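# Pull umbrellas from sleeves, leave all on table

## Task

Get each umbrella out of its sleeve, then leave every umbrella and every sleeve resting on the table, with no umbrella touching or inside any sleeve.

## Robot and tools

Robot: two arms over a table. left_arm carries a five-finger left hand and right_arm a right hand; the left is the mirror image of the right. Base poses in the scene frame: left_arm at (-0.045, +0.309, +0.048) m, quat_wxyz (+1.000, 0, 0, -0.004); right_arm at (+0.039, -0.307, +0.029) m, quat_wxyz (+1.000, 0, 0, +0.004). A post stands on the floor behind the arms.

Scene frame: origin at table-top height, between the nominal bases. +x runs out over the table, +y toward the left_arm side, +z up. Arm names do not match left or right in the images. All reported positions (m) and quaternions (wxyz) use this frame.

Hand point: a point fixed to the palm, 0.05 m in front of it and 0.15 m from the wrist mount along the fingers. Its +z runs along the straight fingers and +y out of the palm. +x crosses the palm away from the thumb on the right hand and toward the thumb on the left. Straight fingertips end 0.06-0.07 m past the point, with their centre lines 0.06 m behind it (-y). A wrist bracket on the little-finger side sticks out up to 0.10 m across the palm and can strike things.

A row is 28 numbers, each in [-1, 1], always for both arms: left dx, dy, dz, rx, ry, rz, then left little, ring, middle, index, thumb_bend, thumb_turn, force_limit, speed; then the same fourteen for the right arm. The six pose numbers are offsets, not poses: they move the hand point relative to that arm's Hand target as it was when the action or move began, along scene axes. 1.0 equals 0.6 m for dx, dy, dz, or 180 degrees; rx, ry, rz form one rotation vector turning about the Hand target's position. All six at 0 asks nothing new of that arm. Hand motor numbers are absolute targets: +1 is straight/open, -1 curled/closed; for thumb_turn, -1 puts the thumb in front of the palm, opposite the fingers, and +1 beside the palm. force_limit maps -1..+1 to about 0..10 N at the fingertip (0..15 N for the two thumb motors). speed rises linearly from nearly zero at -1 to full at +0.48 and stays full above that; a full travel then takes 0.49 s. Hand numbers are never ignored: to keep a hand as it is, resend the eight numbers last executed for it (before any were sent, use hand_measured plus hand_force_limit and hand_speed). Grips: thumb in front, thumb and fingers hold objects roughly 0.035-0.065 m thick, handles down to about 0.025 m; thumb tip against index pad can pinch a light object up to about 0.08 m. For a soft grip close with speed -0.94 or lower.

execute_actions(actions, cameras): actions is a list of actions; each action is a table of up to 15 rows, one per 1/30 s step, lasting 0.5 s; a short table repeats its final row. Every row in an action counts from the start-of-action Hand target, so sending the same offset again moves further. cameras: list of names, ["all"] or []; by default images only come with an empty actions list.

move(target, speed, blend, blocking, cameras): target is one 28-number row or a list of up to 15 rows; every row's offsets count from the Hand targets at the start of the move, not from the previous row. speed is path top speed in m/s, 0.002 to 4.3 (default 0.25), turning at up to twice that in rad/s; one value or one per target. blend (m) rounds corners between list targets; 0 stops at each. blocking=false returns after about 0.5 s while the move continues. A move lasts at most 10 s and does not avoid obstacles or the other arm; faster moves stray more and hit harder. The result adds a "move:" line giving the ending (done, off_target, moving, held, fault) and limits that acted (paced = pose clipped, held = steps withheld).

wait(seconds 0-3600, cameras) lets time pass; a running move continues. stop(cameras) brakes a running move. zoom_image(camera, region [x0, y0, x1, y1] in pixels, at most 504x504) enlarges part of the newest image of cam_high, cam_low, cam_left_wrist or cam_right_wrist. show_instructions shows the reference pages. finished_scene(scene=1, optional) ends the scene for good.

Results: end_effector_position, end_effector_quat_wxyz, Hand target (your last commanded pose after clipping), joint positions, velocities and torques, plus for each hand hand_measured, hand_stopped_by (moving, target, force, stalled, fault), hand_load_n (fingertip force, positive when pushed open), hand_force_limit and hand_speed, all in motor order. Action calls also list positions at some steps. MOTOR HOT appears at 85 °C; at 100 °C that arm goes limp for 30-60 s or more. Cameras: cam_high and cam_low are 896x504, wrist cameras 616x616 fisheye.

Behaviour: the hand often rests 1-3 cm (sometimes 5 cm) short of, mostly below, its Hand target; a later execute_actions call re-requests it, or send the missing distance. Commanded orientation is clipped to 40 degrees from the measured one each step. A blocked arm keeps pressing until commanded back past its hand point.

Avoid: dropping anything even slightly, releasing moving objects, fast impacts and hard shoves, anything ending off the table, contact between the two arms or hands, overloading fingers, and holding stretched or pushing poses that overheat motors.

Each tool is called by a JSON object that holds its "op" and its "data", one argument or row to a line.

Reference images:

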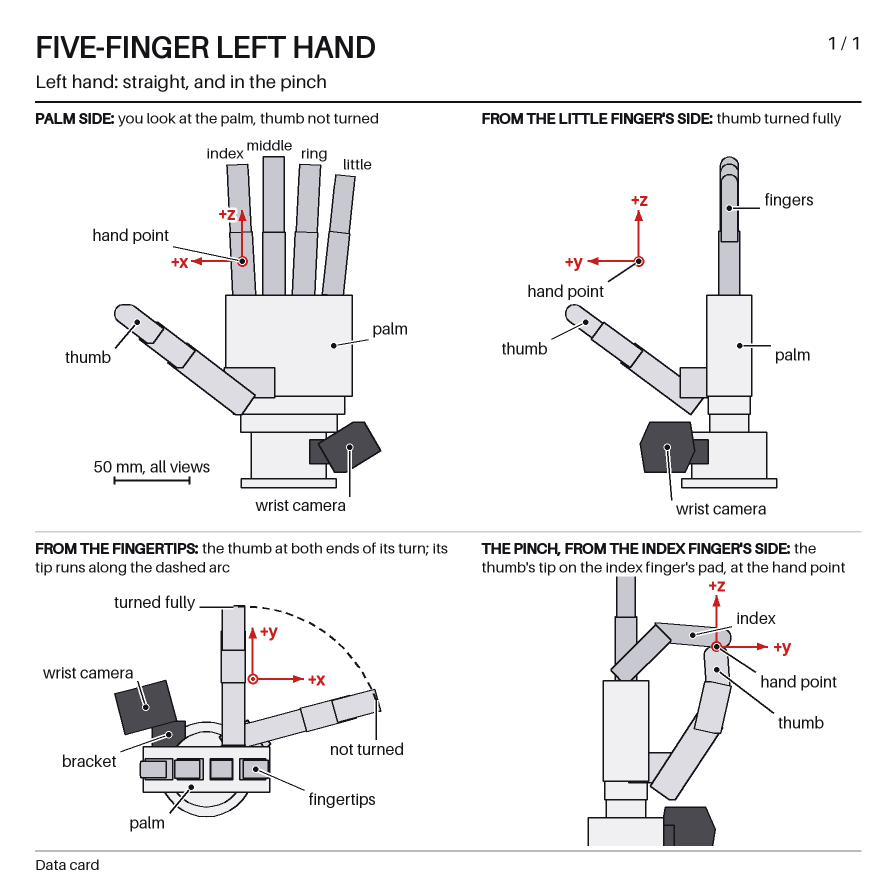

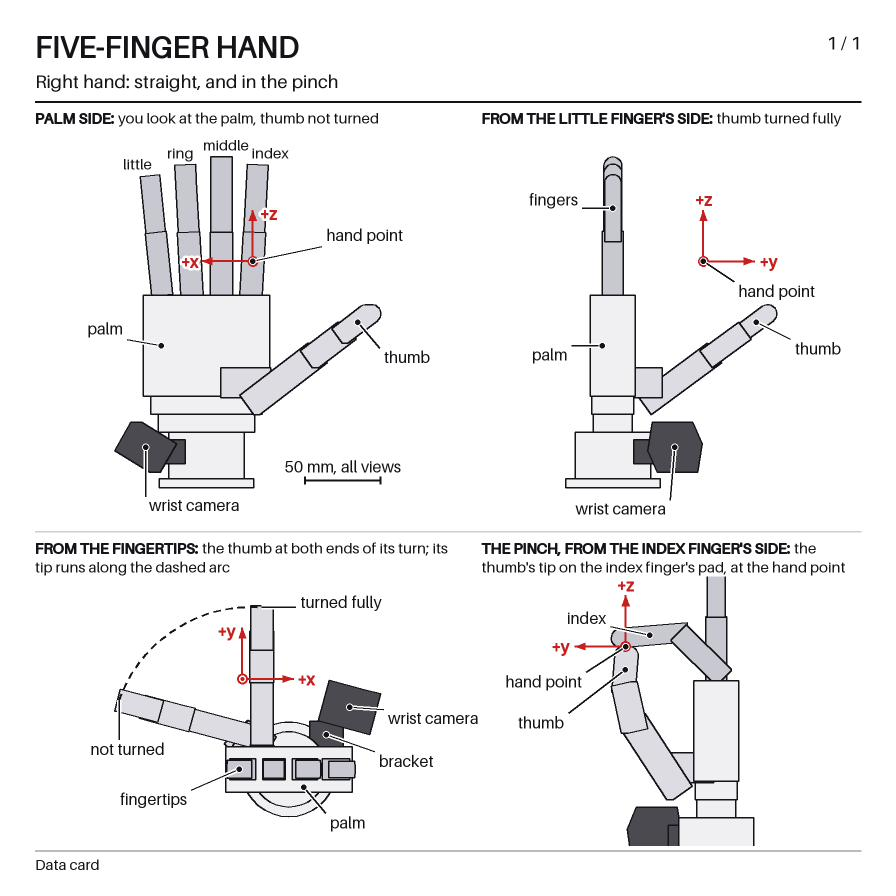

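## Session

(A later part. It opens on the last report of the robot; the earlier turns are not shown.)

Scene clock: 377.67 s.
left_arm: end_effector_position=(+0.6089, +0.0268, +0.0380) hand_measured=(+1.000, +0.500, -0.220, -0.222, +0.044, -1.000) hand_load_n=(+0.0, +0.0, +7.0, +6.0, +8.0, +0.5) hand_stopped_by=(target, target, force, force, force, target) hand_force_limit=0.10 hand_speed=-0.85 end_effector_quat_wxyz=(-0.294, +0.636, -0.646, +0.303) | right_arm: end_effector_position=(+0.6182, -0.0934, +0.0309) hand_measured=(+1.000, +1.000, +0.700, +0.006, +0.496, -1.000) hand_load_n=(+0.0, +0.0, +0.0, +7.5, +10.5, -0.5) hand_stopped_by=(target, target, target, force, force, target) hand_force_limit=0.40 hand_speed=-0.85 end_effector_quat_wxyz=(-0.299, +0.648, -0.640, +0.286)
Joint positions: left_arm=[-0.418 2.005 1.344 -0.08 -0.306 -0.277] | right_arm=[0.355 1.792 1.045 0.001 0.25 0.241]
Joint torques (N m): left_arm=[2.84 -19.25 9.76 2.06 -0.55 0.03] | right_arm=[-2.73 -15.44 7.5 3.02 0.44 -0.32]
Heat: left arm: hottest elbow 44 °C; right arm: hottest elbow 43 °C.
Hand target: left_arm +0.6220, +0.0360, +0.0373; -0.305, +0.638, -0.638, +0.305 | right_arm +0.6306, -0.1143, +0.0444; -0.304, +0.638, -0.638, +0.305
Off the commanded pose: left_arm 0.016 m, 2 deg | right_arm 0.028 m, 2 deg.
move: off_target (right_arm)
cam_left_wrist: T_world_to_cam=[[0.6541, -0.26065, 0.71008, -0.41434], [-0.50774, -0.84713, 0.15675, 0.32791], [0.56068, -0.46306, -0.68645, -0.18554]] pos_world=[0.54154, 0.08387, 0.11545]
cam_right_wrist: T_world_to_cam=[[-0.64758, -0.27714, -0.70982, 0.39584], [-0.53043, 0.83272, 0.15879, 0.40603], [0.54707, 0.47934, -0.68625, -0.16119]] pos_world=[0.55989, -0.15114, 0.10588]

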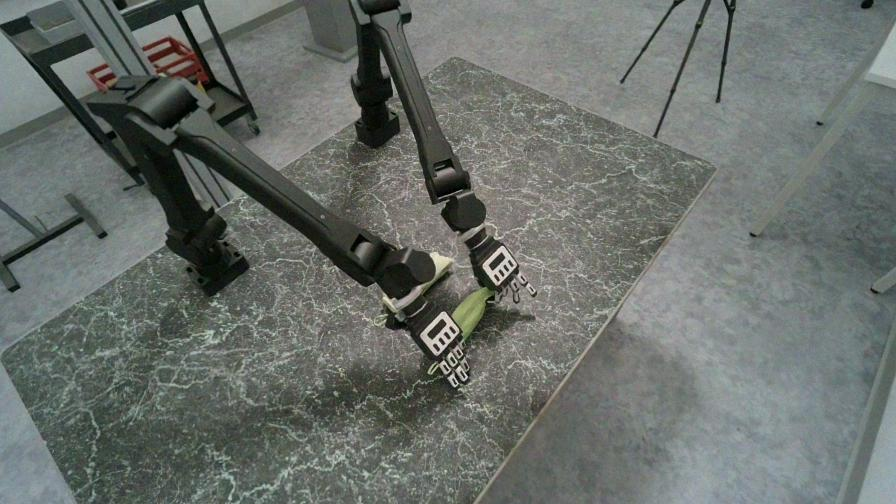

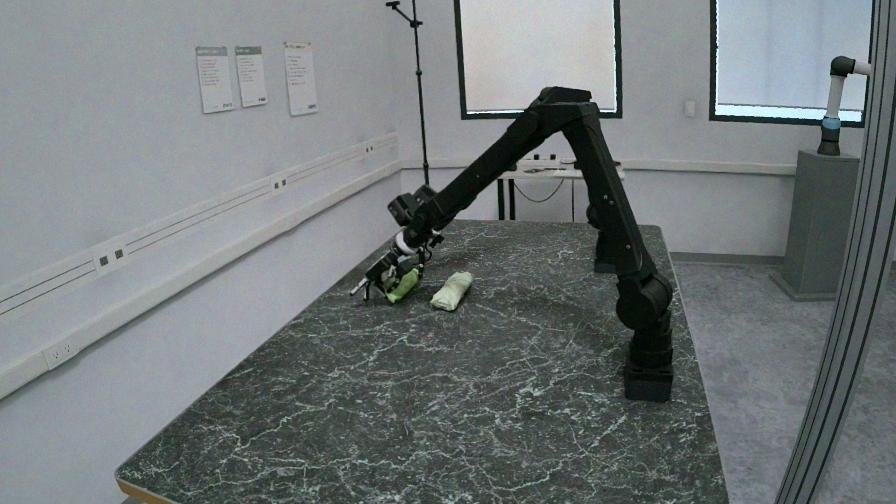

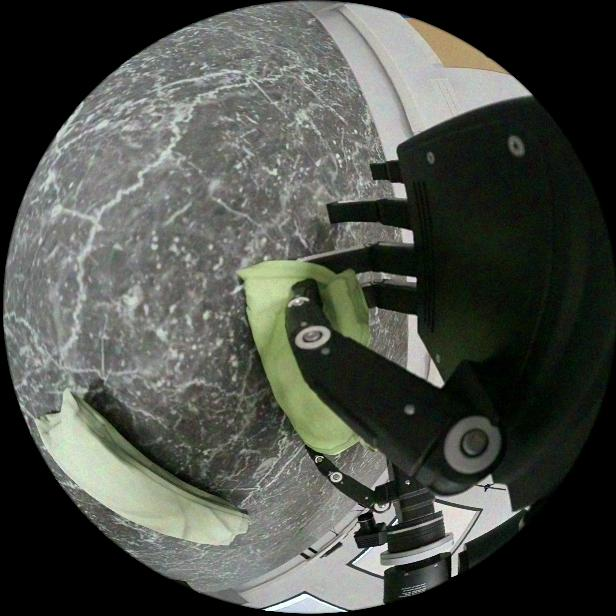

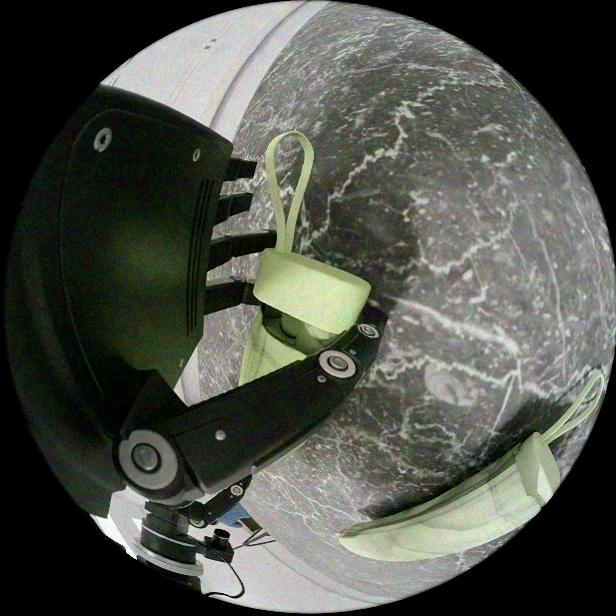

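{"op": "move", "data": {
  "target": [0, 0.07, 0, 0, 0, 0, 1, 0.5, -0.4, -0.4, -0.15, -1, 0.1, -0.85, 0, -0.07, 0, 0, 0, 0, 1, 1, 0.7, -0.25, 0.1, -1, 0.4, -0.85],
  "speed": 0.04,
  "cameras": ["cam_high", "cam_right_wrist"]
}}

{"op": "zoom_image", "data": {
  "camera": "cam_right_wrist",
  "region": [180, 110, 420, 400]
}}

{"op": "zoom_image", "data": {
  "camera": "cam_high",
  "region": [410, 220, 560, 400]
}}

Scene clock: 384.37 s.
left_arm: end_effector_position=(+0.6169, +0.0831, +0.0235) hand_measured=(+1.000, +0.500, -0.220, -0.222, +0.044, -1.000) hand_load_n=(+0.0, +0.0, +7.0, +4.5, +6.5, +1.0) hand_stopped_by=(target, target, force, force, force, target) hand_force_limit=0.10 hand_speed=-0.85 end_effector_quat_wxyz=(-0.297, +0.646, -0.640, +0.290) | right_arm: end_effector_position=(+0.6205, -0.1540, +0.0277) hand_measured=(+1.000, +1.000, +0.700, +0.006, +0.494, -1.000) hand_load_n=(+0.0, +0.0, +0.0, +1.5, +4.0, +0.5) hand_stopped_by=(target, target, target, force, force, target) hand_force_limit=0.40 hand_speed=-0.85 end_effector_quat_wxyz=(-0.287, +0.645, -0.645, +0.292)
Joint positions: left_arm=[-0.332 2.005 1.303 -0.045 -0.267 -0.233] | right_arm=[0.247 1.767 1 0.023 0.196 0.17]
Joint torques (N m): left_arm=[0.91 -21.54 8.36 2.13 -0.11 0] | right_arm=[-0.85 -15.09 7.82 3.21 0.12 -0.14]
Heat: left arm: hottest elbow 44 °C; right arm: hottest elbow 43 °C.
Hand target: left_arm +0.6221, +0.0779, +0.0373; -0.305, +0.638, -0.638, +0.305 | right_arm +0.6307, -0.1562, +0.0446; -0.304, +0.638, -0.638, +0.305
Off the commanded pose: left_arm 0.016 m, 2 deg | right_arm 0.020 m, 3 deg.
move: off_target (left_arm, right_arm)
cam_right_wrist: T_world_to_cam=[[-0.65937, -0.27581, -0.6994, 0.38543], [-0.51153, 0.84633, 0.14849, 0.44888], [0.55097, 0.45568, -0.69914, -0.14128]] pos_world=[0.5616, -0.20922, 0.10414]

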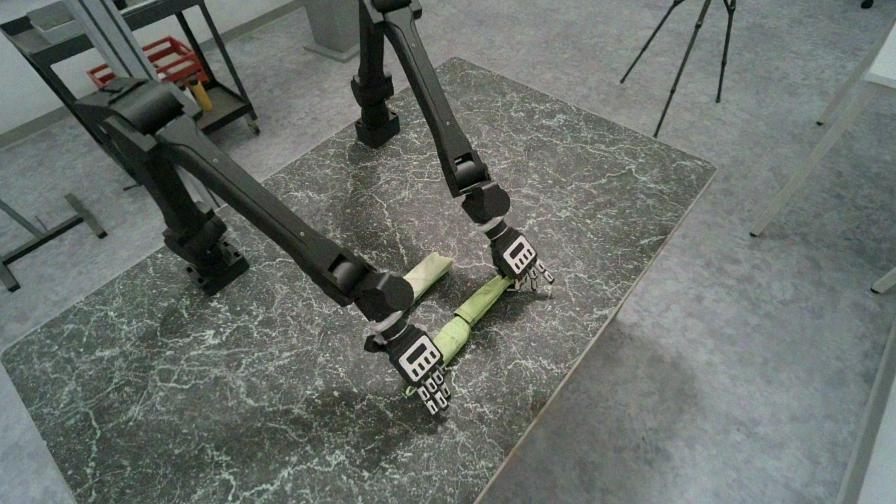

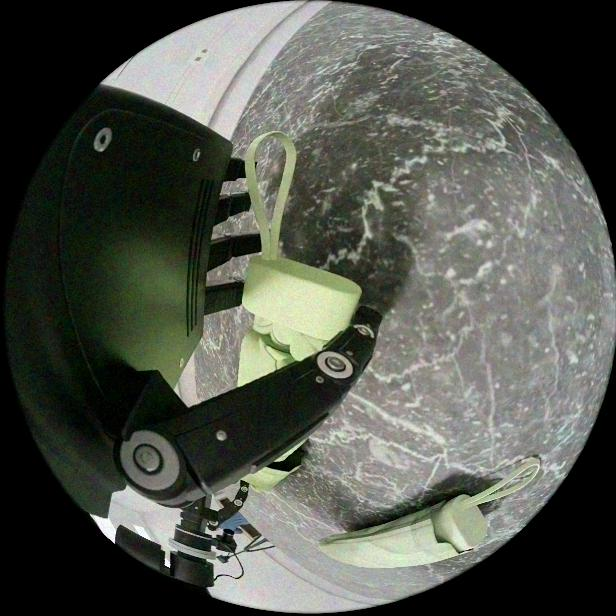

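Scaled by 1.738 from the camera's image (finer frame: 880x880).

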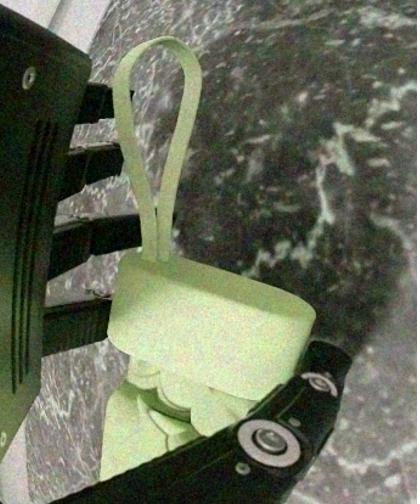

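Scaled by 2.800 from the camera's image (finer frame: 1280x720).

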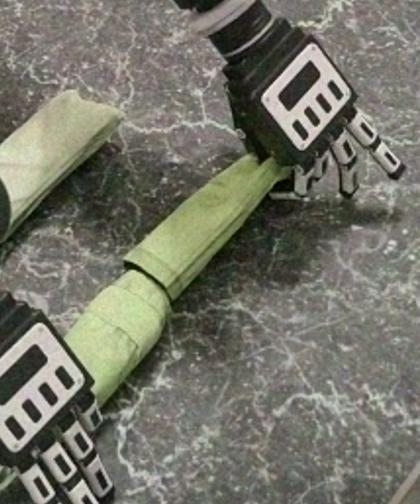

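{"op": "move", "data": {
  "target": [
    [0, 0, 0, 0, 0, 0, 1, 0.5, -0.4, -0.4, -0.15, -1, 0.1, -0.85, 0, 0, 0, 0, 0, 0, 1, 1, 0.7, -0.3, 0.05, -1, 0.3, -0.85],
    [0, 0.08, 0.02, 0, 0, 0, 1, 0.5, -0.4, -0.4, -0.15, -1, 0.1, -0.85, 0, -0.09, 0.01, 0, 0, 0, 1, 1, 0.7, -0.3, 0.05, -1, 0.3, -0.85]
  ],
  "speed": 0.05,
  "cameras": ["cam_high", "cam_right_wrist"]
}}

{"op": "zoom_image", "data": {
  "camera": "cam_high",
  "region": [390, 220, 580, 430]
}}

Scene clock: 391.87 s.
left_arm: end_effector_position=(+0.6136, +0.1237, +0.0315) hand_measured=(+1.000, +0.500, -0.220, -0.222, +0.044, -1.000) hand_load_n=(+0.0, +0.0, +7.0, +4.5, +6.5, +1.0) hand_stopped_by=(target, target, force, force, force, target) hand_force_limit=0.10 hand_speed=-0.85 end_effector_quat_wxyz=(-0.294, +0.644, -0.645, +0.289) | right_arm: end_effector_position=(+0.6180, -0.2041, +0.0315) hand_measured=(+1.000, +1.000, +0.700, -0.256, +0.350, -1.000) hand_load_n=(+0.0, +0.0, +0.0, +7.0, +10.0, +0.0) hand_stopped_by=(target, target, target, force, force, target) hand_force_limit=0.30 hand_speed=-0.85 end_effector_quat_wxyz=(-0.285, +0.649, -0.644, +0.288)
Joint positions: left_arm=[-0.265 1.961 1.257 -0.037 -0.21 -0.18] | right_arm=[0.145 1.736 0.97 0.023 0.114 0.095]
Joint torques (N m): left_arm=[1.96 -21.42 8.4 2.19 -0.04 0] | right_arm=[-1.26 -14.62 8.01 3.38 0.06 -0.16]
Heat: left arm: hottest elbow 44 °C; right arm: hottest elbow 43 °C.
Hand target: left_arm +0.6222, +0.1260, +0.0495; -0.305, +0.638, -0.638, +0.305 | right_arm +0.6306, -0.2101, +0.0506; -0.304, +0.639, -0.638, +0.305
Off the commanded pose: left_arm 0.020 m, 2 deg | right_arm 0.024 m, 3 deg.
move: off_target (left_arm, right_arm)
cam_right_wrist: T_world_to_cam=[[-0.6638, -0.28148, -0.69292, 0.37413], [-0.51699, 0.84218, 0.15314, 0.49179], [0.54046, 0.45989, -0.70456, -0.10691]] pos_world=[0.56038, -0.2597, 0.10861]

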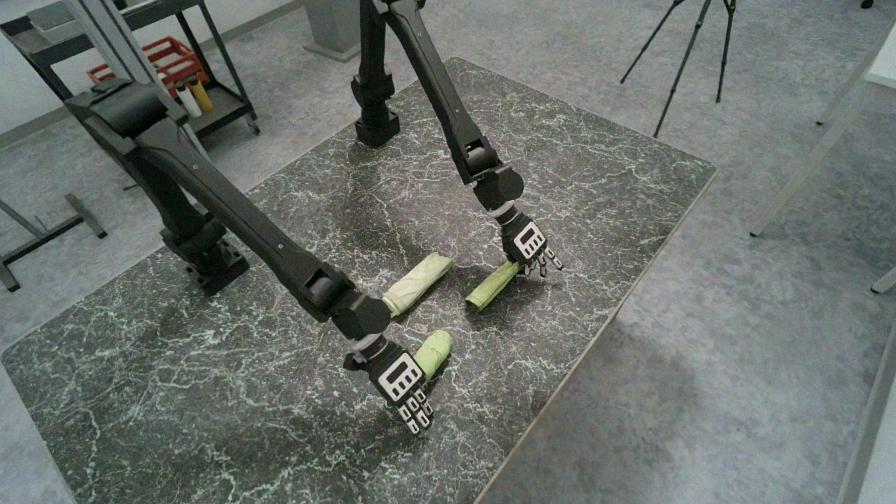

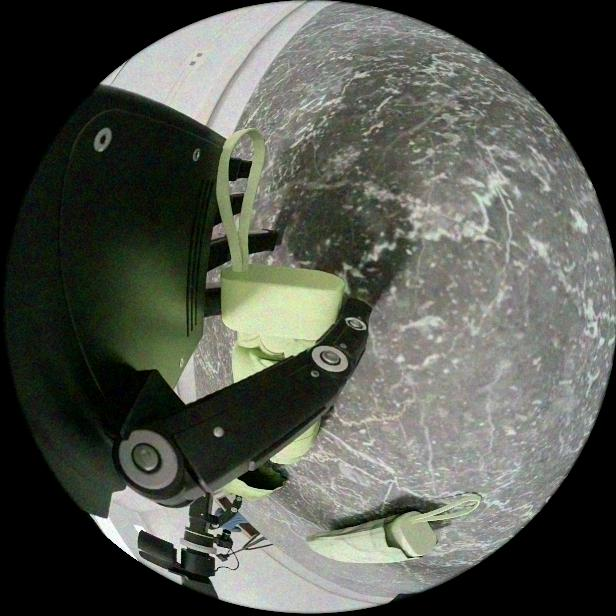

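Scaled by 2.400 from the camera's image (finer frame: 1280x720).

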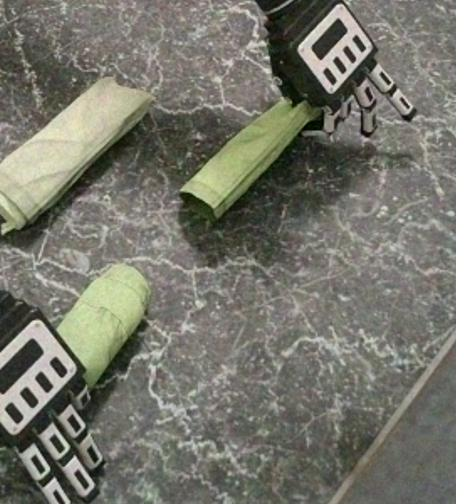

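{"op": "move", "data": {
  "target": [0, 0, 0, 0, 0, 0, 1, 0.5, 0.2, 0.2, 0.5, -1, 0.1, -0.8, 0, 0, 0, 0, 0, 0, 1, 1, 0.7, 0.1, 0.6, -1, 0.3, -0.85],
  "speed": 0.05,
  "cameras": ["cam_high", "cam_right_wrist", "cam_left_wrist"]
}}

{"op": "zoom_image", "data": {
  "camera": "cam_high",
  "region": [390, 220, 580, 430]
}}

Scene clock: 400.57 s.
left_arm: end_effector_position=(+0.6136, +0.1238, +0.0315) hand_measured=(+1.000, +0.500, +0.200, +0.200, +0.500, -1.000) hand_load_n=(+0.0, +0.0, +0.0, +0.0, +0.0, +0.0) hand_stopped_by=(target, target, target, target, target, target) hand_force_limit=0.10 hand_speed=-0.80 end_effector_quat_wxyz=(-0.294, +0.644, -0.645, +0.289) | right_arm: end_effector_position=(+0.6202, -0.2037, +0.0365) hand_measured=(+1.000, +1.000, +0.700, +0.100, +0.600, -1.000) hand_load_n=(+0.0, +0.0, +0.0, +0.0, +0.5, +0.0) hand_stopped_by=(target, target, target, target, target, target) hand_force_limit=0.30 hand_speed=-0.85 end_effector_quat_wxyz=(-0.290, +0.647, -0.642, +0.291)
Joint positions: left_arm=[-0.265 1.961 1.257 -0.037 -0.21 -0.179] | right_arm=[0.145 1.729 0.97 0.029 0.113 0.094]
Joint torques (N m): left_arm=[1.96 -21.42 8.38 2.21 -0.01 0.02] | right_arm=[-1.49 -14.45 8.08 3.14 0.05 -0.1]
Heat: left arm: hottest elbow 43 °C; right arm: hottest elbow 43 °C.
Hand target: left_arm +0.6222, +0.1260, +0.0495; -0.305, +0.638, -0.638, +0.305 | right_arm +0.6306, -0.2101, +0.0504; -0.304, +0.639, -0.638, +0.305
Off the commanded pose: left_arm 0.020 m, 2 deg | right_arm 0.019 m, 2 deg.
move: done
cam_left_wrist: T_world_to_cam=[[0.67429, -0.25826, 0.69183, -0.39973], [-0.48897, -0.8582, 0.15622, 0.40344], [0.55339, -0.44363, -0.70495, -0.14506]] pos_world=[0.54708, 0.17864, 0.11126]
cam_right_wrist: T_world_to_cam=[[-0.65427, -0.28151, -0.70192, 0.37356], [-0.52008, 0.84131, 0.14736, 0.49391], [0.54904, 0.46147, -0.69685, -0.11003]] pos_world=[0.56169, -0.25959, 0.11275]
Images, in order (width x height): cam_high 896x504, cam_left_wrist 616x616, cam_right_wrist 616x616.

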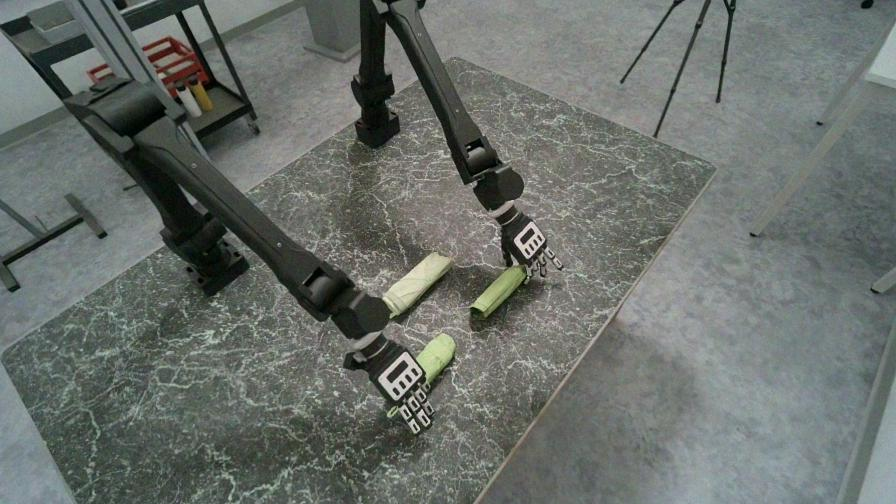

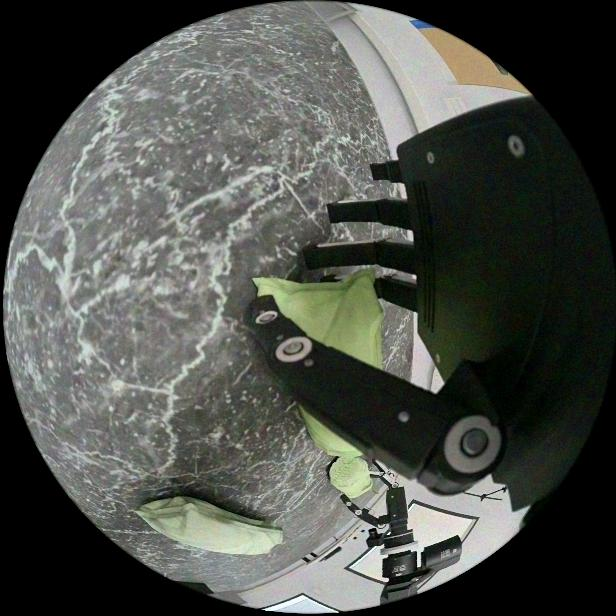

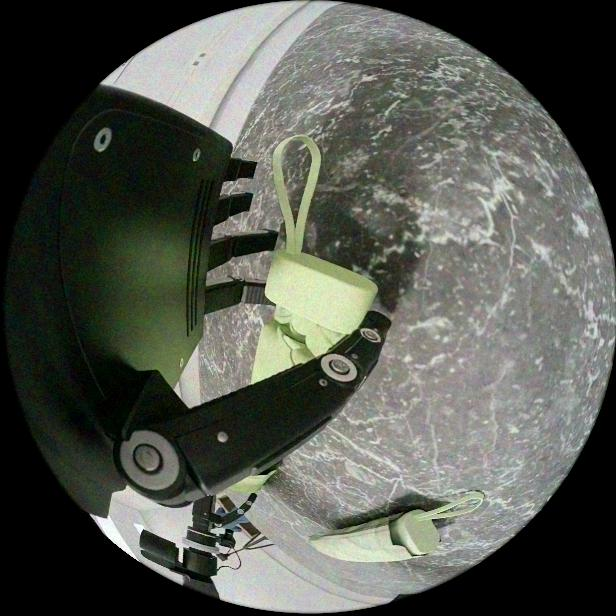

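Scaled by 2.400 from the camera's image (finer frame: 1280x720).

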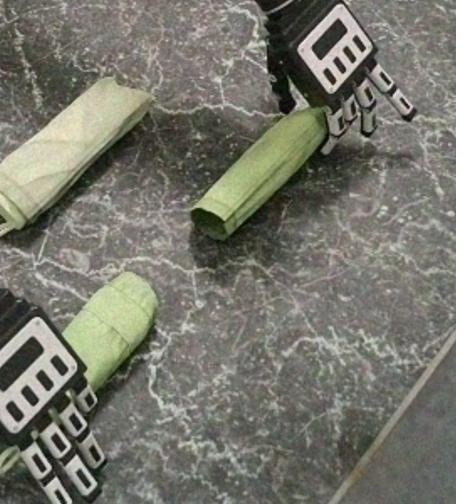

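{"op": "move", "data": {
  "target": [
    [0, 0, 0, 0, 0, 0, 1, 0.5, 0.5, 0.5, 0.95, -1, 0.1, -0.7, 0, 0, 0, 0, 0, 0, 1, 1, 0.7, 0.5, 0.95, -1, 0.3, -0.8],
    [0, 0.02, 0.2, 0, 0, 0, 1, 0.5, 0.5, 0.5, 0.95, -1, 0.1, -0.7, -0.02, 0, 0.2, 0, 0, 0, 1, 1, 0.7, 0.5, 0.95, -1, 0.3, -0.8]
  ],
  "speed": 0.07,
  "cameras": ["all"]
}}

{"op": "zoom_image", "data": {
  "camera": "cam_high",
  "region": [360, 220, 580, 430]
}}

Scene clock: 407.90 s.
left_arm: end_effector_position=(+0.6058, +0.1368, +0.1385) hand_measured=(+1.000, +0.500, +0.500, +0.500, +0.950, -1.000) hand_load_n=(+0.0, -0.5, +0.0, +0.5, +0.0, +0.0) hand_stopped_by=(target, target, target, target, target, target) hand_force_limit=0.10 hand_speed=-0.70 end_effector_quat_wxyz=(-0.292, +0.644, -0.646, +0.288) | right_arm: end_effector_position=(+0.6063, -0.2059, +0.1494) hand_measured=(+1.000, +1.000, +0.700, +0.500, +0.950, -1.000) hand_load_n=(+0.0, +0.0, +0.0, +0.0, +0.0, +0.0) hand_stopped_by=(target, target, target, target, target, target) hand_force_limit=0.30 hand_speed=-0.80 end_effector_quat_wxyz=(-0.295, +0.645, -0.640, +0.295)
Joint positions: left_arm=[-0.246 1.784 1.318 -0.277 -0.194 -0.166] | right_arm=[0.145 1.511 1.048 -0.253 0.113 0.094]
Joint torques (N m): left_arm=[2.02 -19.6 12.96 1.03 0.01 0.02] | right_arm=[-1.38 -12.04 12.66 1.54 0.12 -0.08]
Heat: left arm: hottest elbow 43 °C; right arm: hottest elbow 42 °C.
Hand target: left_arm +0.6221, +0.1382, +0.1693; -0.305, +0.638, -0.638, +0.305 | right_arm +0.6187, -0.2101, +0.1707; -0.304, +0.638, -0.638, +0.305
Off the commanded pose: left_arm 0.035 m, 3 deg | right_arm 0.025 m, 2 deg.
move: off_target (left_arm, right_arm)
cam_left_wrist: T_world_to_cam=[[0.67673, -0.25881, 0.68924, -0.4661], [-0.48924, -0.85767, 0.1583, 0.39385], [0.55017, -0.44433, -0.70703, -0.05721]] pos_world=[0.53959, 0.19174, 0.21846]
cam_right_wrist: T_world_to_cam=[[-0.64553, -0.28015, -0.71049, 0.43926], [-0.52184, 0.84106, 0.14249, 0.47353], [0.55765, 0.46275, -0.68913, -0.02878]] pos_world=[0.54671, -0.26189, 0.22479]

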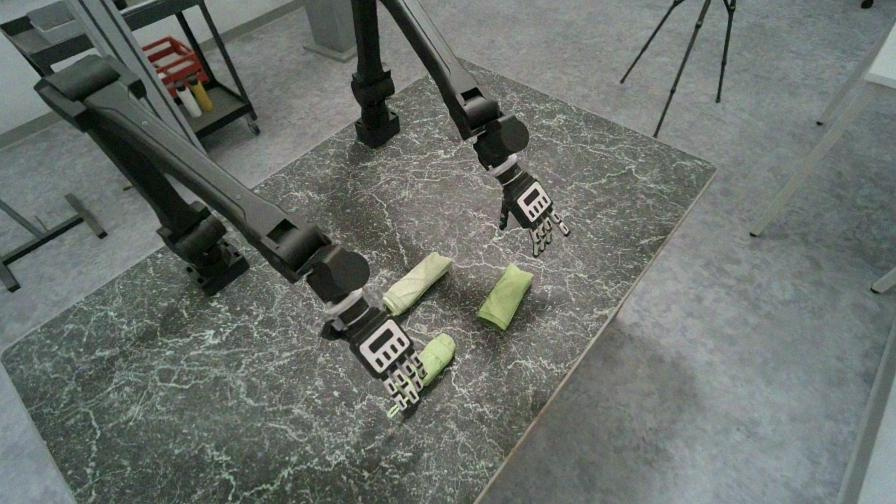

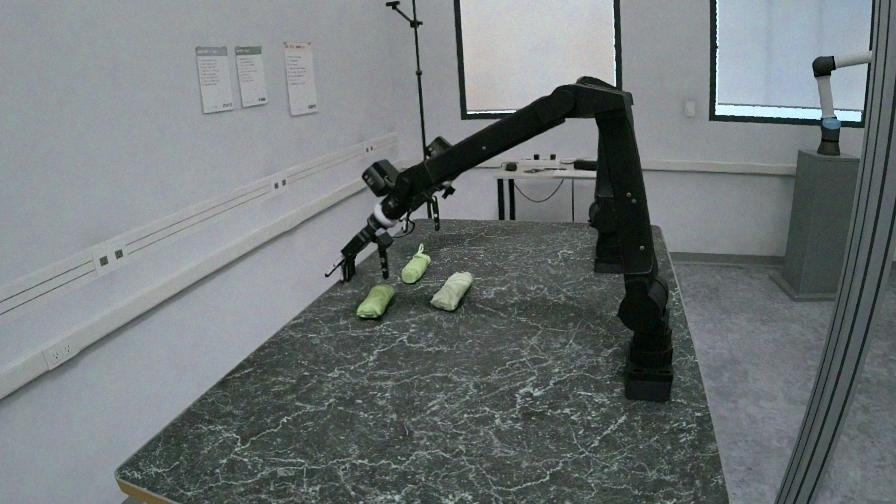

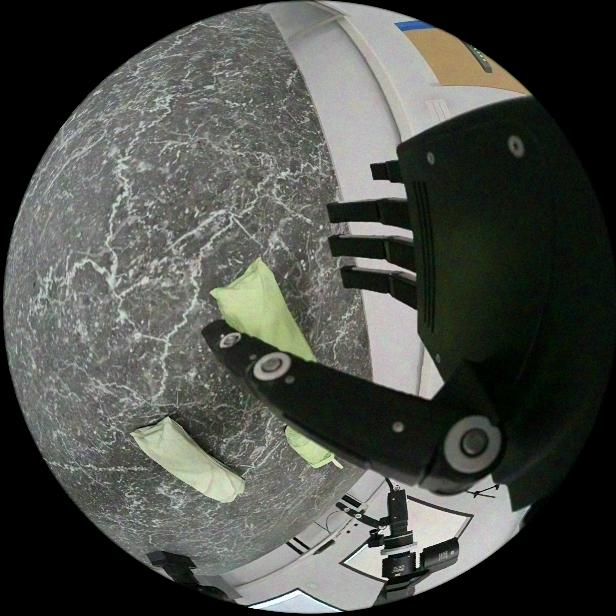

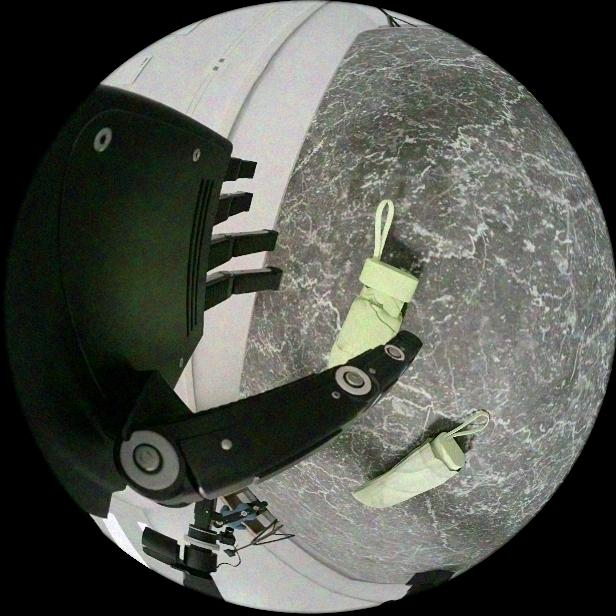

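Scaled by 2.291 from the camera's image (finer frame: 1280x720).

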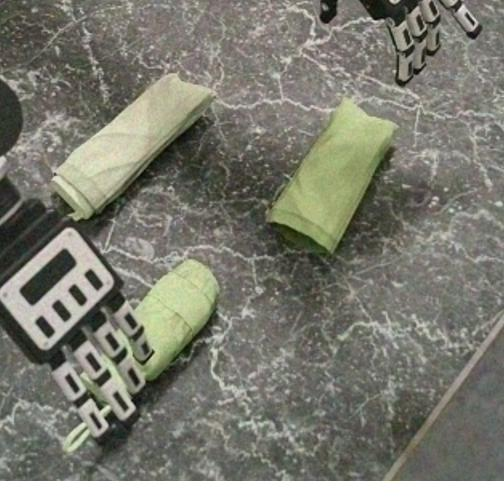

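{"op": "move", "data": {
  "target": [-0.2667, -0.128, -0.0167, 0, 0, 0, 1, 0.5, 0.5, 0.5, 0.95, -1, 0.1, -0.7, -0.2667, 0.125, -0.01, 0, 0, 0, 1, 1, 0.7, 0.5, 0.95, -1, 0.3, -0.8],
  "speed": 0.12,
  "cameras": ["all"]
}}

{"op": "zoom_image", "data": {
  "camera": "cam_right_wrist",
  "region": [270, 180, 510, 460]
}}

{"op": "zoom_image", "data": {
  "camera": "cam_high",
  "region": [360, 220, 540, 400]
}}

Scene clock: 425.47 s.
left_arm: end_effector_position=(+0.4579, +0.0645, +0.1470) hand_measured=(+1.000, +0.500, +0.500, +0.500, +0.950, -1.000) hand_load_n=(+0.0, +0.0, +0.0, +0.0, +0.0, +0.0) hand_stopped_by=(target, target, target, target, target, target) hand_force_limit=0.10 hand_speed=-0.70 end_effector_quat_wxyz=(-0.301, +0.638, -0.648, +0.289) | right_arm: end_effector_position=(+0.4626, -0.1392, +0.1624) hand_measured=(+1.000, +1.000, +0.700, +0.500, +0.950, -1.000) hand_load_n=(+0.0, +0.0, +0.0, +0.0, +0.0, +0.0) hand_stopped_by=(target, target, target, target, target, target) hand_force_limit=0.30 hand_speed=-0.80 end_effector_quat_wxyz=(-0.303, +0.638, -0.637, +0.308)
Joint positions: left_arm=[-0.491 1.509 0.993 -0.263 -0.381 -0.324] | right_arm=[0.414 1.163 0.749 -0.311 0.33 0.272]
Joint torques (N m): left_arm=[1.2 -14.51 9.39 1.95 -0.29 -0.12] | right_arm=[0.56 -7.12 9.47 1.4 0.38 0.09]
Heat: left arm: hottest elbow 43 °C; right arm: hottest elbow 43 °C.
Hand target: left_arm +0.4621, +0.0612, +0.1592; -0.305, +0.638, -0.638, +0.305 | right_arm +0.4587, -0.1352, +0.1646; -0.304, +0.638, -0.638, +0.305
Off the commanded pose: left_arm 0.013 m, 2 deg | right_arm 0.006 m, 0 deg.
move: off_target (left_arm)
cam_left_wrist: T_world_to_cam=[[0.66527, -0.27249, 0.6951, -0.38532], [-0.49628, -0.85696, 0.13903, 0.2641], [0.55779, -0.43746, -0.70534, -0.00619]] pos_world=[0.39086, 0.11862, 0.22675]
cam_right_wrist: T_world_to_cam=[[-0.62357, -0.27678, -0.73113, 0.36811], [-0.51921, 0.8458, 0.12264, 0.34322], [0.58444, 0.45609, -0.67113, 0.01317]] pos_world=[0.40005, -0.19442, 0.23588]

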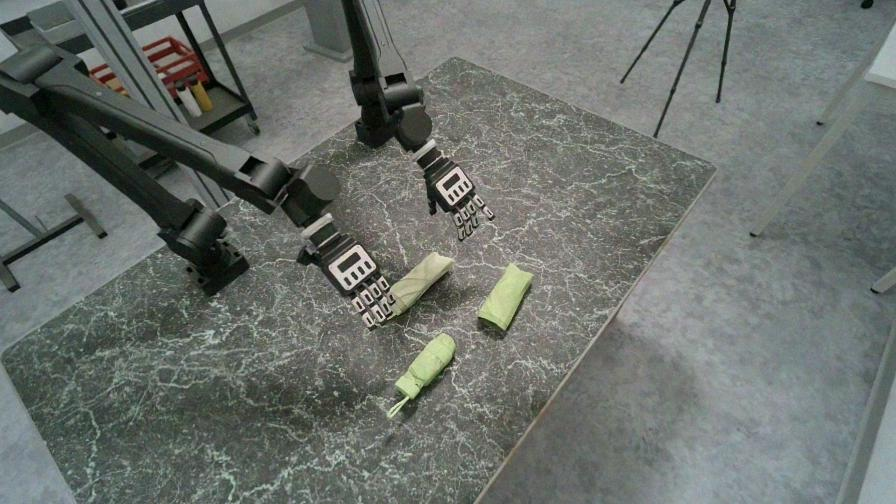

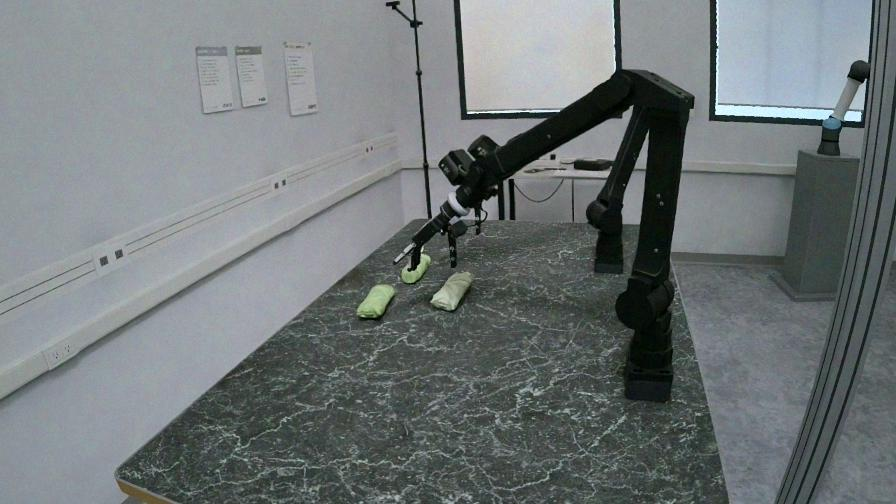

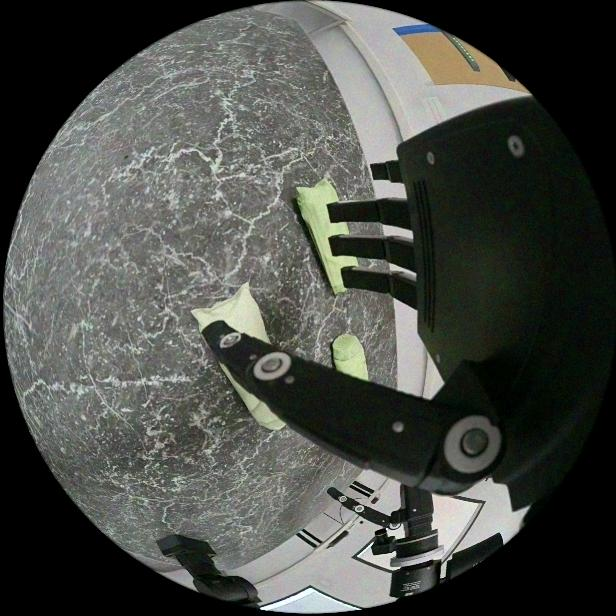

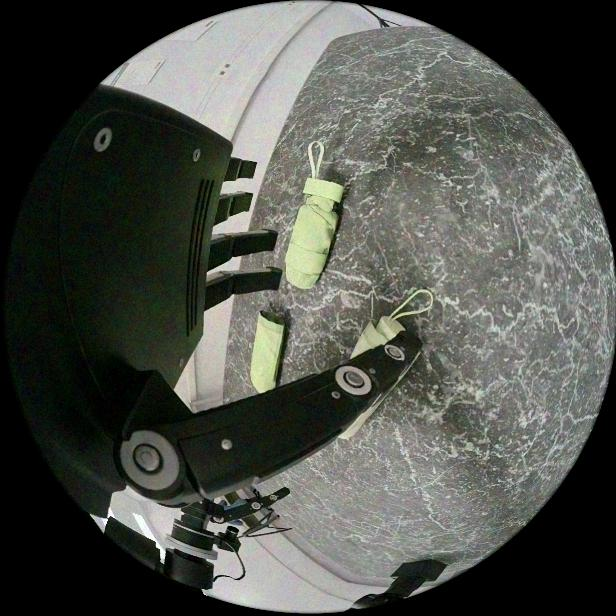

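Scaled by 1.800 from the camera's image (finer frame: 880x880).

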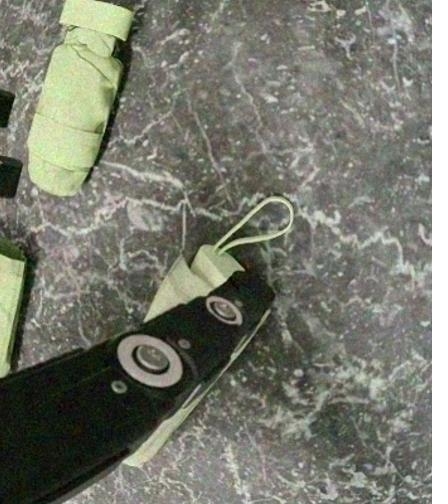

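Scaled by 2.800 from the camera's image (finer frame: 1280x720).

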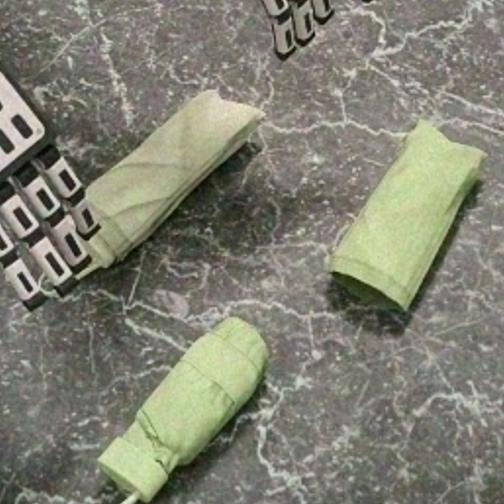

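{"op": "move", "data": {
  "target": [0, 0, 0, 0, 0, 0, 1, 0.5, 0.5, 0.5, 0.95, -1, 0.1, -0.7, -0.05, 0.03, -0.03, 0, 0, 0, 1, 1, 0.7, 0.5, 0.95, 1, 0.3, -0.3],
  "speed": 0.12,
  "cameras": ["cam_right_wrist", "cam_high"]
}}

{"op": "zoom_image", "data": {
  "camera": "cam_right_wrist",
  "region": [280, 200, 440, 420]
}}

{"op": "zoom_image", "data": {
  "camera": "cam_high",
  "region": [360, 250, 440, 340]
}}

Scene clock: 431.77 s.
left_arm: end_effector_position=(+0.4579, +0.0644, +0.1470) hand_measured=(+1.000, +0.500, +0.500, +0.500, +0.950, -1.000) hand_load_n=(+0.0, +0.0, +0.0, +0.0, +0.0, +0.0) hand_stopped_by=(target, target, target, target, target, target) hand_force_limit=0.10 hand_speed=-0.70 end_effector_quat_wxyz=(-0.301, +0.638, -0.648, +0.289) | right_arm: end_effector_position=(+0.4288, -0.1225, +0.1400) hand_measured=(+1.000, +1.000, +0.700, +0.500, +0.950, +1.000) hand_load_n=(+0.0, +0.0, +0.0, +0.0, +0.0, +0.0) hand_stopped_by=(target, target, target, target, target, target) hand_force_limit=0.30 hand_speed=-0.30 end_effector_quat_wxyz=(-0.295, +0.642, -0.639, +0.305)
Joint positions: left_arm=[-0.491 1.509 0.993 -0.263 -0.381 -0.325] | right_arm=[0.505 1.136 0.679 -0.311 0.397 0.339]
Joint torques (N m): left_arm=[1.26 -14.45 9.37 1.94 -0.29 -0.13] | right_arm=[0.79 -6.77 9.37 2.06 0.42 0.07]
Heat: left arm: hottest elbow 43 °C; right arm: hottest elbow 43 °C.
Hand target: left_arm +0.4621, +0.0612, +0.1592; -0.305, +0.638, -0.638, +0.305 | right_arm +0.4287, -0.1171, +0.1467; -0.304, +0.638, -0.638, +0.305
Off the commanded pose: left_arm 0.013 m, 2 deg | right_arm 0.008 m, 1 deg.
move: done
cam_right_wrist: T_world_to_cam=[[-0.63686, -0.28254, -0.71734, 0.3384], [-0.51664, 0.84702, 0.12505, 0.31306], [0.57227, 0.45025, -0.68541, 0.01681]] pos_world=[0.36763, -0.17713, 0.21512]
Images, in order (width x height): cam_high 896x504, cam_right_wrist 616x616.

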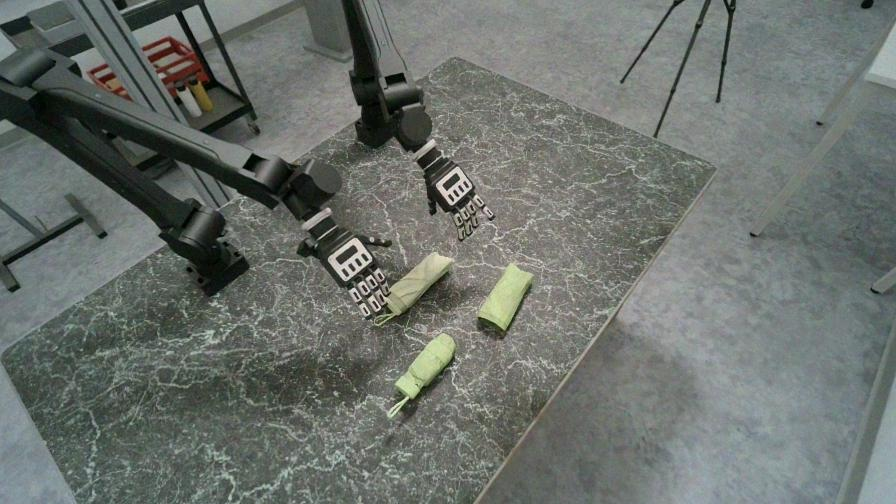

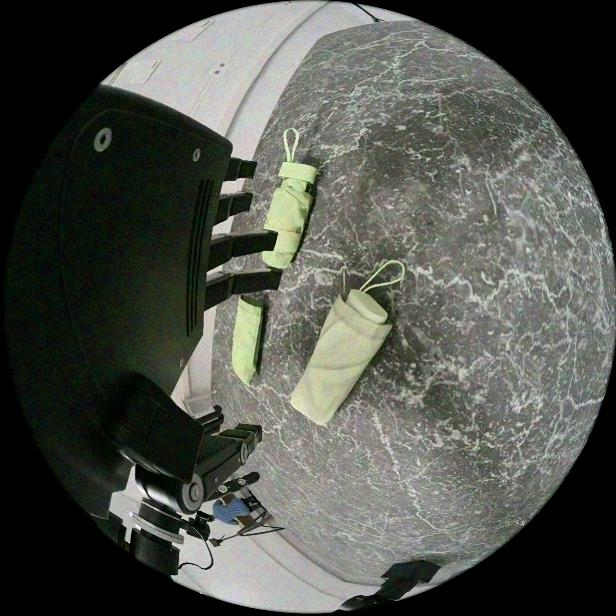

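Scaled by 2.291 from the camera's image (finer frame: 880x880).

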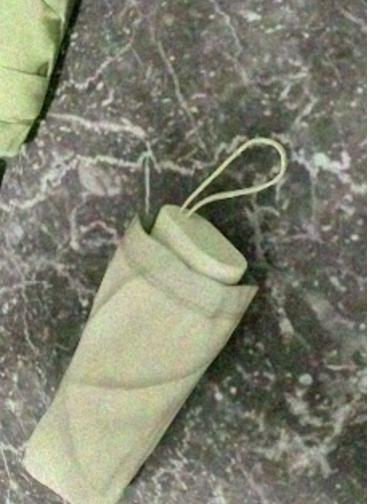

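Scaled by 5.600 from the camera's image (finer frame: 1280x720).

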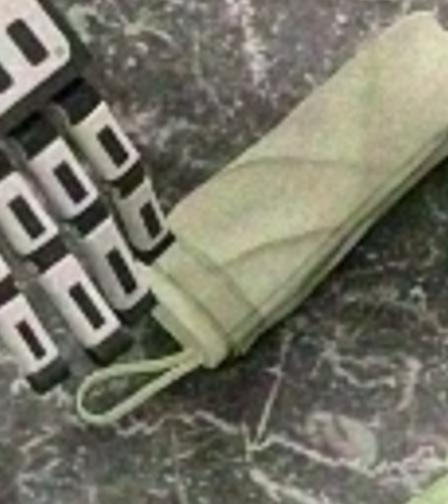

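{"op": "move", "data": {
  "target": [0, 0, 0, 0, 0, 0, 1, 0.5, 0.5, 0.5, 0.95, 1, 0.1, -0.3, 0, 0, 0, 0, 0, -0.0611, 1, 1, 0.7, 0.5, 0.95, -1, 0.3, -0.3],
  "speed": 0.12,
  "cameras": ["cam_right_wrist", "cam_left_wrist"]
}}

{"op": "zoom_image", "data": {
  "camera": "cam_left_wrist",
  "region": [150, 240, 330, 440]
}}

Scene clock: 489.87 s.
left_arm: end_effector_position=(+0.4579, +0.0644, +0.1470) hand_measured=(+1.000, +0.500, +0.500, +0.500, +0.950, +1.000) hand_load_n=(+0.0, +0.0, +0.0, +0.0, +0.0, +0.0) hand_stopped_by=(target, target, target, target, target, target) hand_force_limit=0.10 hand_speed=-0.30 end_effector_quat_wxyz=(-0.301, +0.638, -0.647, +0.289) | right_arm: end_effector_position=(+0.4195, -0.1303, +0.1319) hand_measured=(+1.000, +1.000, +0.700, +0.500, +0.950, -1.000) hand_load_n=(+0.0, +0.0, +0.0, +0.0, +0.0, +0.0) hand_stopped_by=(target, target, target, target, target, target) hand_force_limit=0.30 hand_speed=-0.30 end_effector_quat_wxyz=(+0.262, -0.577, +0.698, -0.333)
Joint positions: left_arm=[-0.491 1.509 0.993 -0.263 -0.382 -0.326] | right_arm=[0.566 1.148 0.679 -0.399 0.576 0.547]
Joint torques (N m): left_arm=[1.2 -14.45 9.37 1.95 -0.27 -0.12] | right_arm=[1.08 -4.66 12.72 1.26 0.52 0.07]
Heat: left arm: hottest elbow 43 °C; right arm: hottest elbow 42 °C.
Hand target: left_arm +0.4621, +0.0612, +0.1592; -0.305, +0.638, -0.638, +0.304 | right_arm +0.4286, -0.1171, +0.1467; +0.273, -0.574, +0.696, -0.333
Off the commanded pose: left_arm 0.013 m, 2 deg | right_arm 0.022 m, 1 deg.
move: off_target (right_arm)
cam_left_wrist: T_world_to_cam=[[0.66549, -0.27106, 0.69545, -0.38566], [-0.4953, -0.8574, 0.13978, 0.2636], [0.55839, -0.43748, -0.70485, -0.00654]] pos_world=[0.39086, 0.11862, 0.22675]
cam_right_wrist: T_world_to_cam=[[-0.68005, -0.15743, -0.71606, 0.35867], [-0.34257, 0.93173, 0.1205, 0.25445], [0.64821, 0.32724, -0.68756, -0.02756]] pos_world=[0.34895, -0.1716, 0.20722]
Images, in order (width x height): cam_left_wrist 616x616, cam_right_wrist 616x616.

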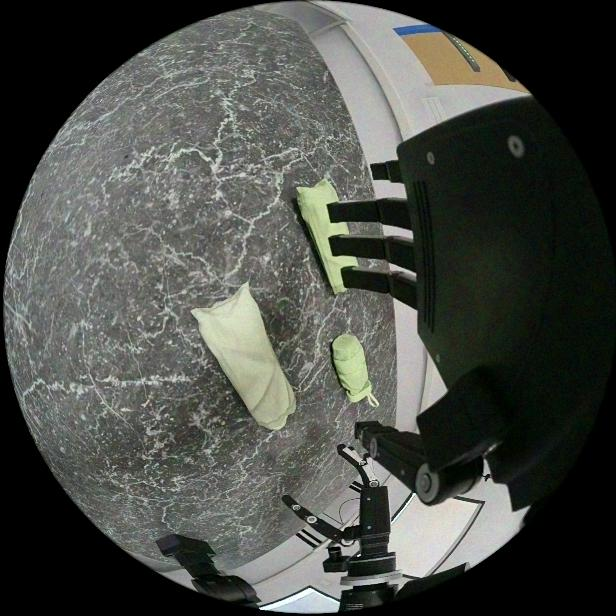

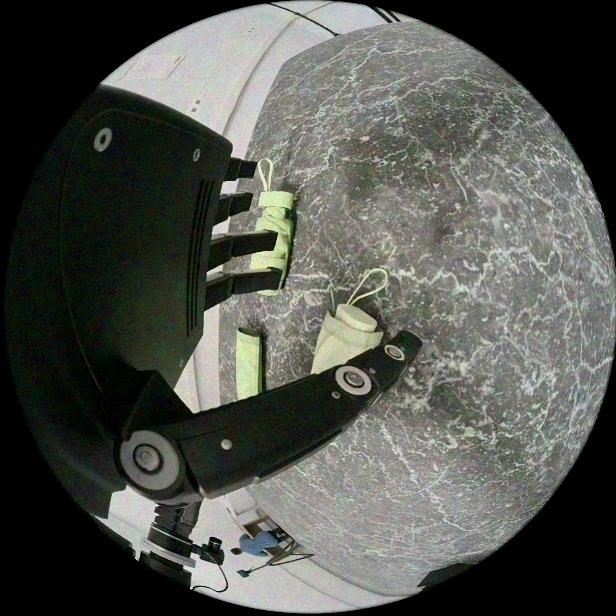

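Scaled by 2.520 from the camera's image (finer frame: 880x880).

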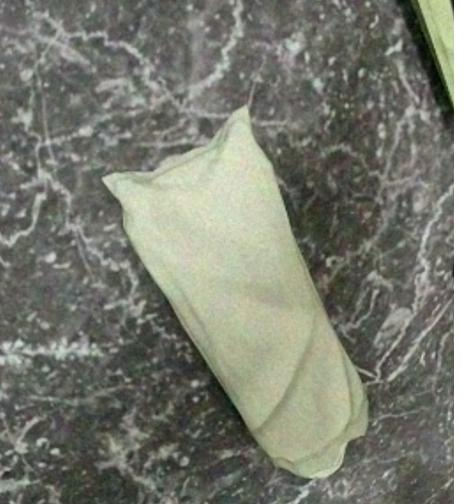

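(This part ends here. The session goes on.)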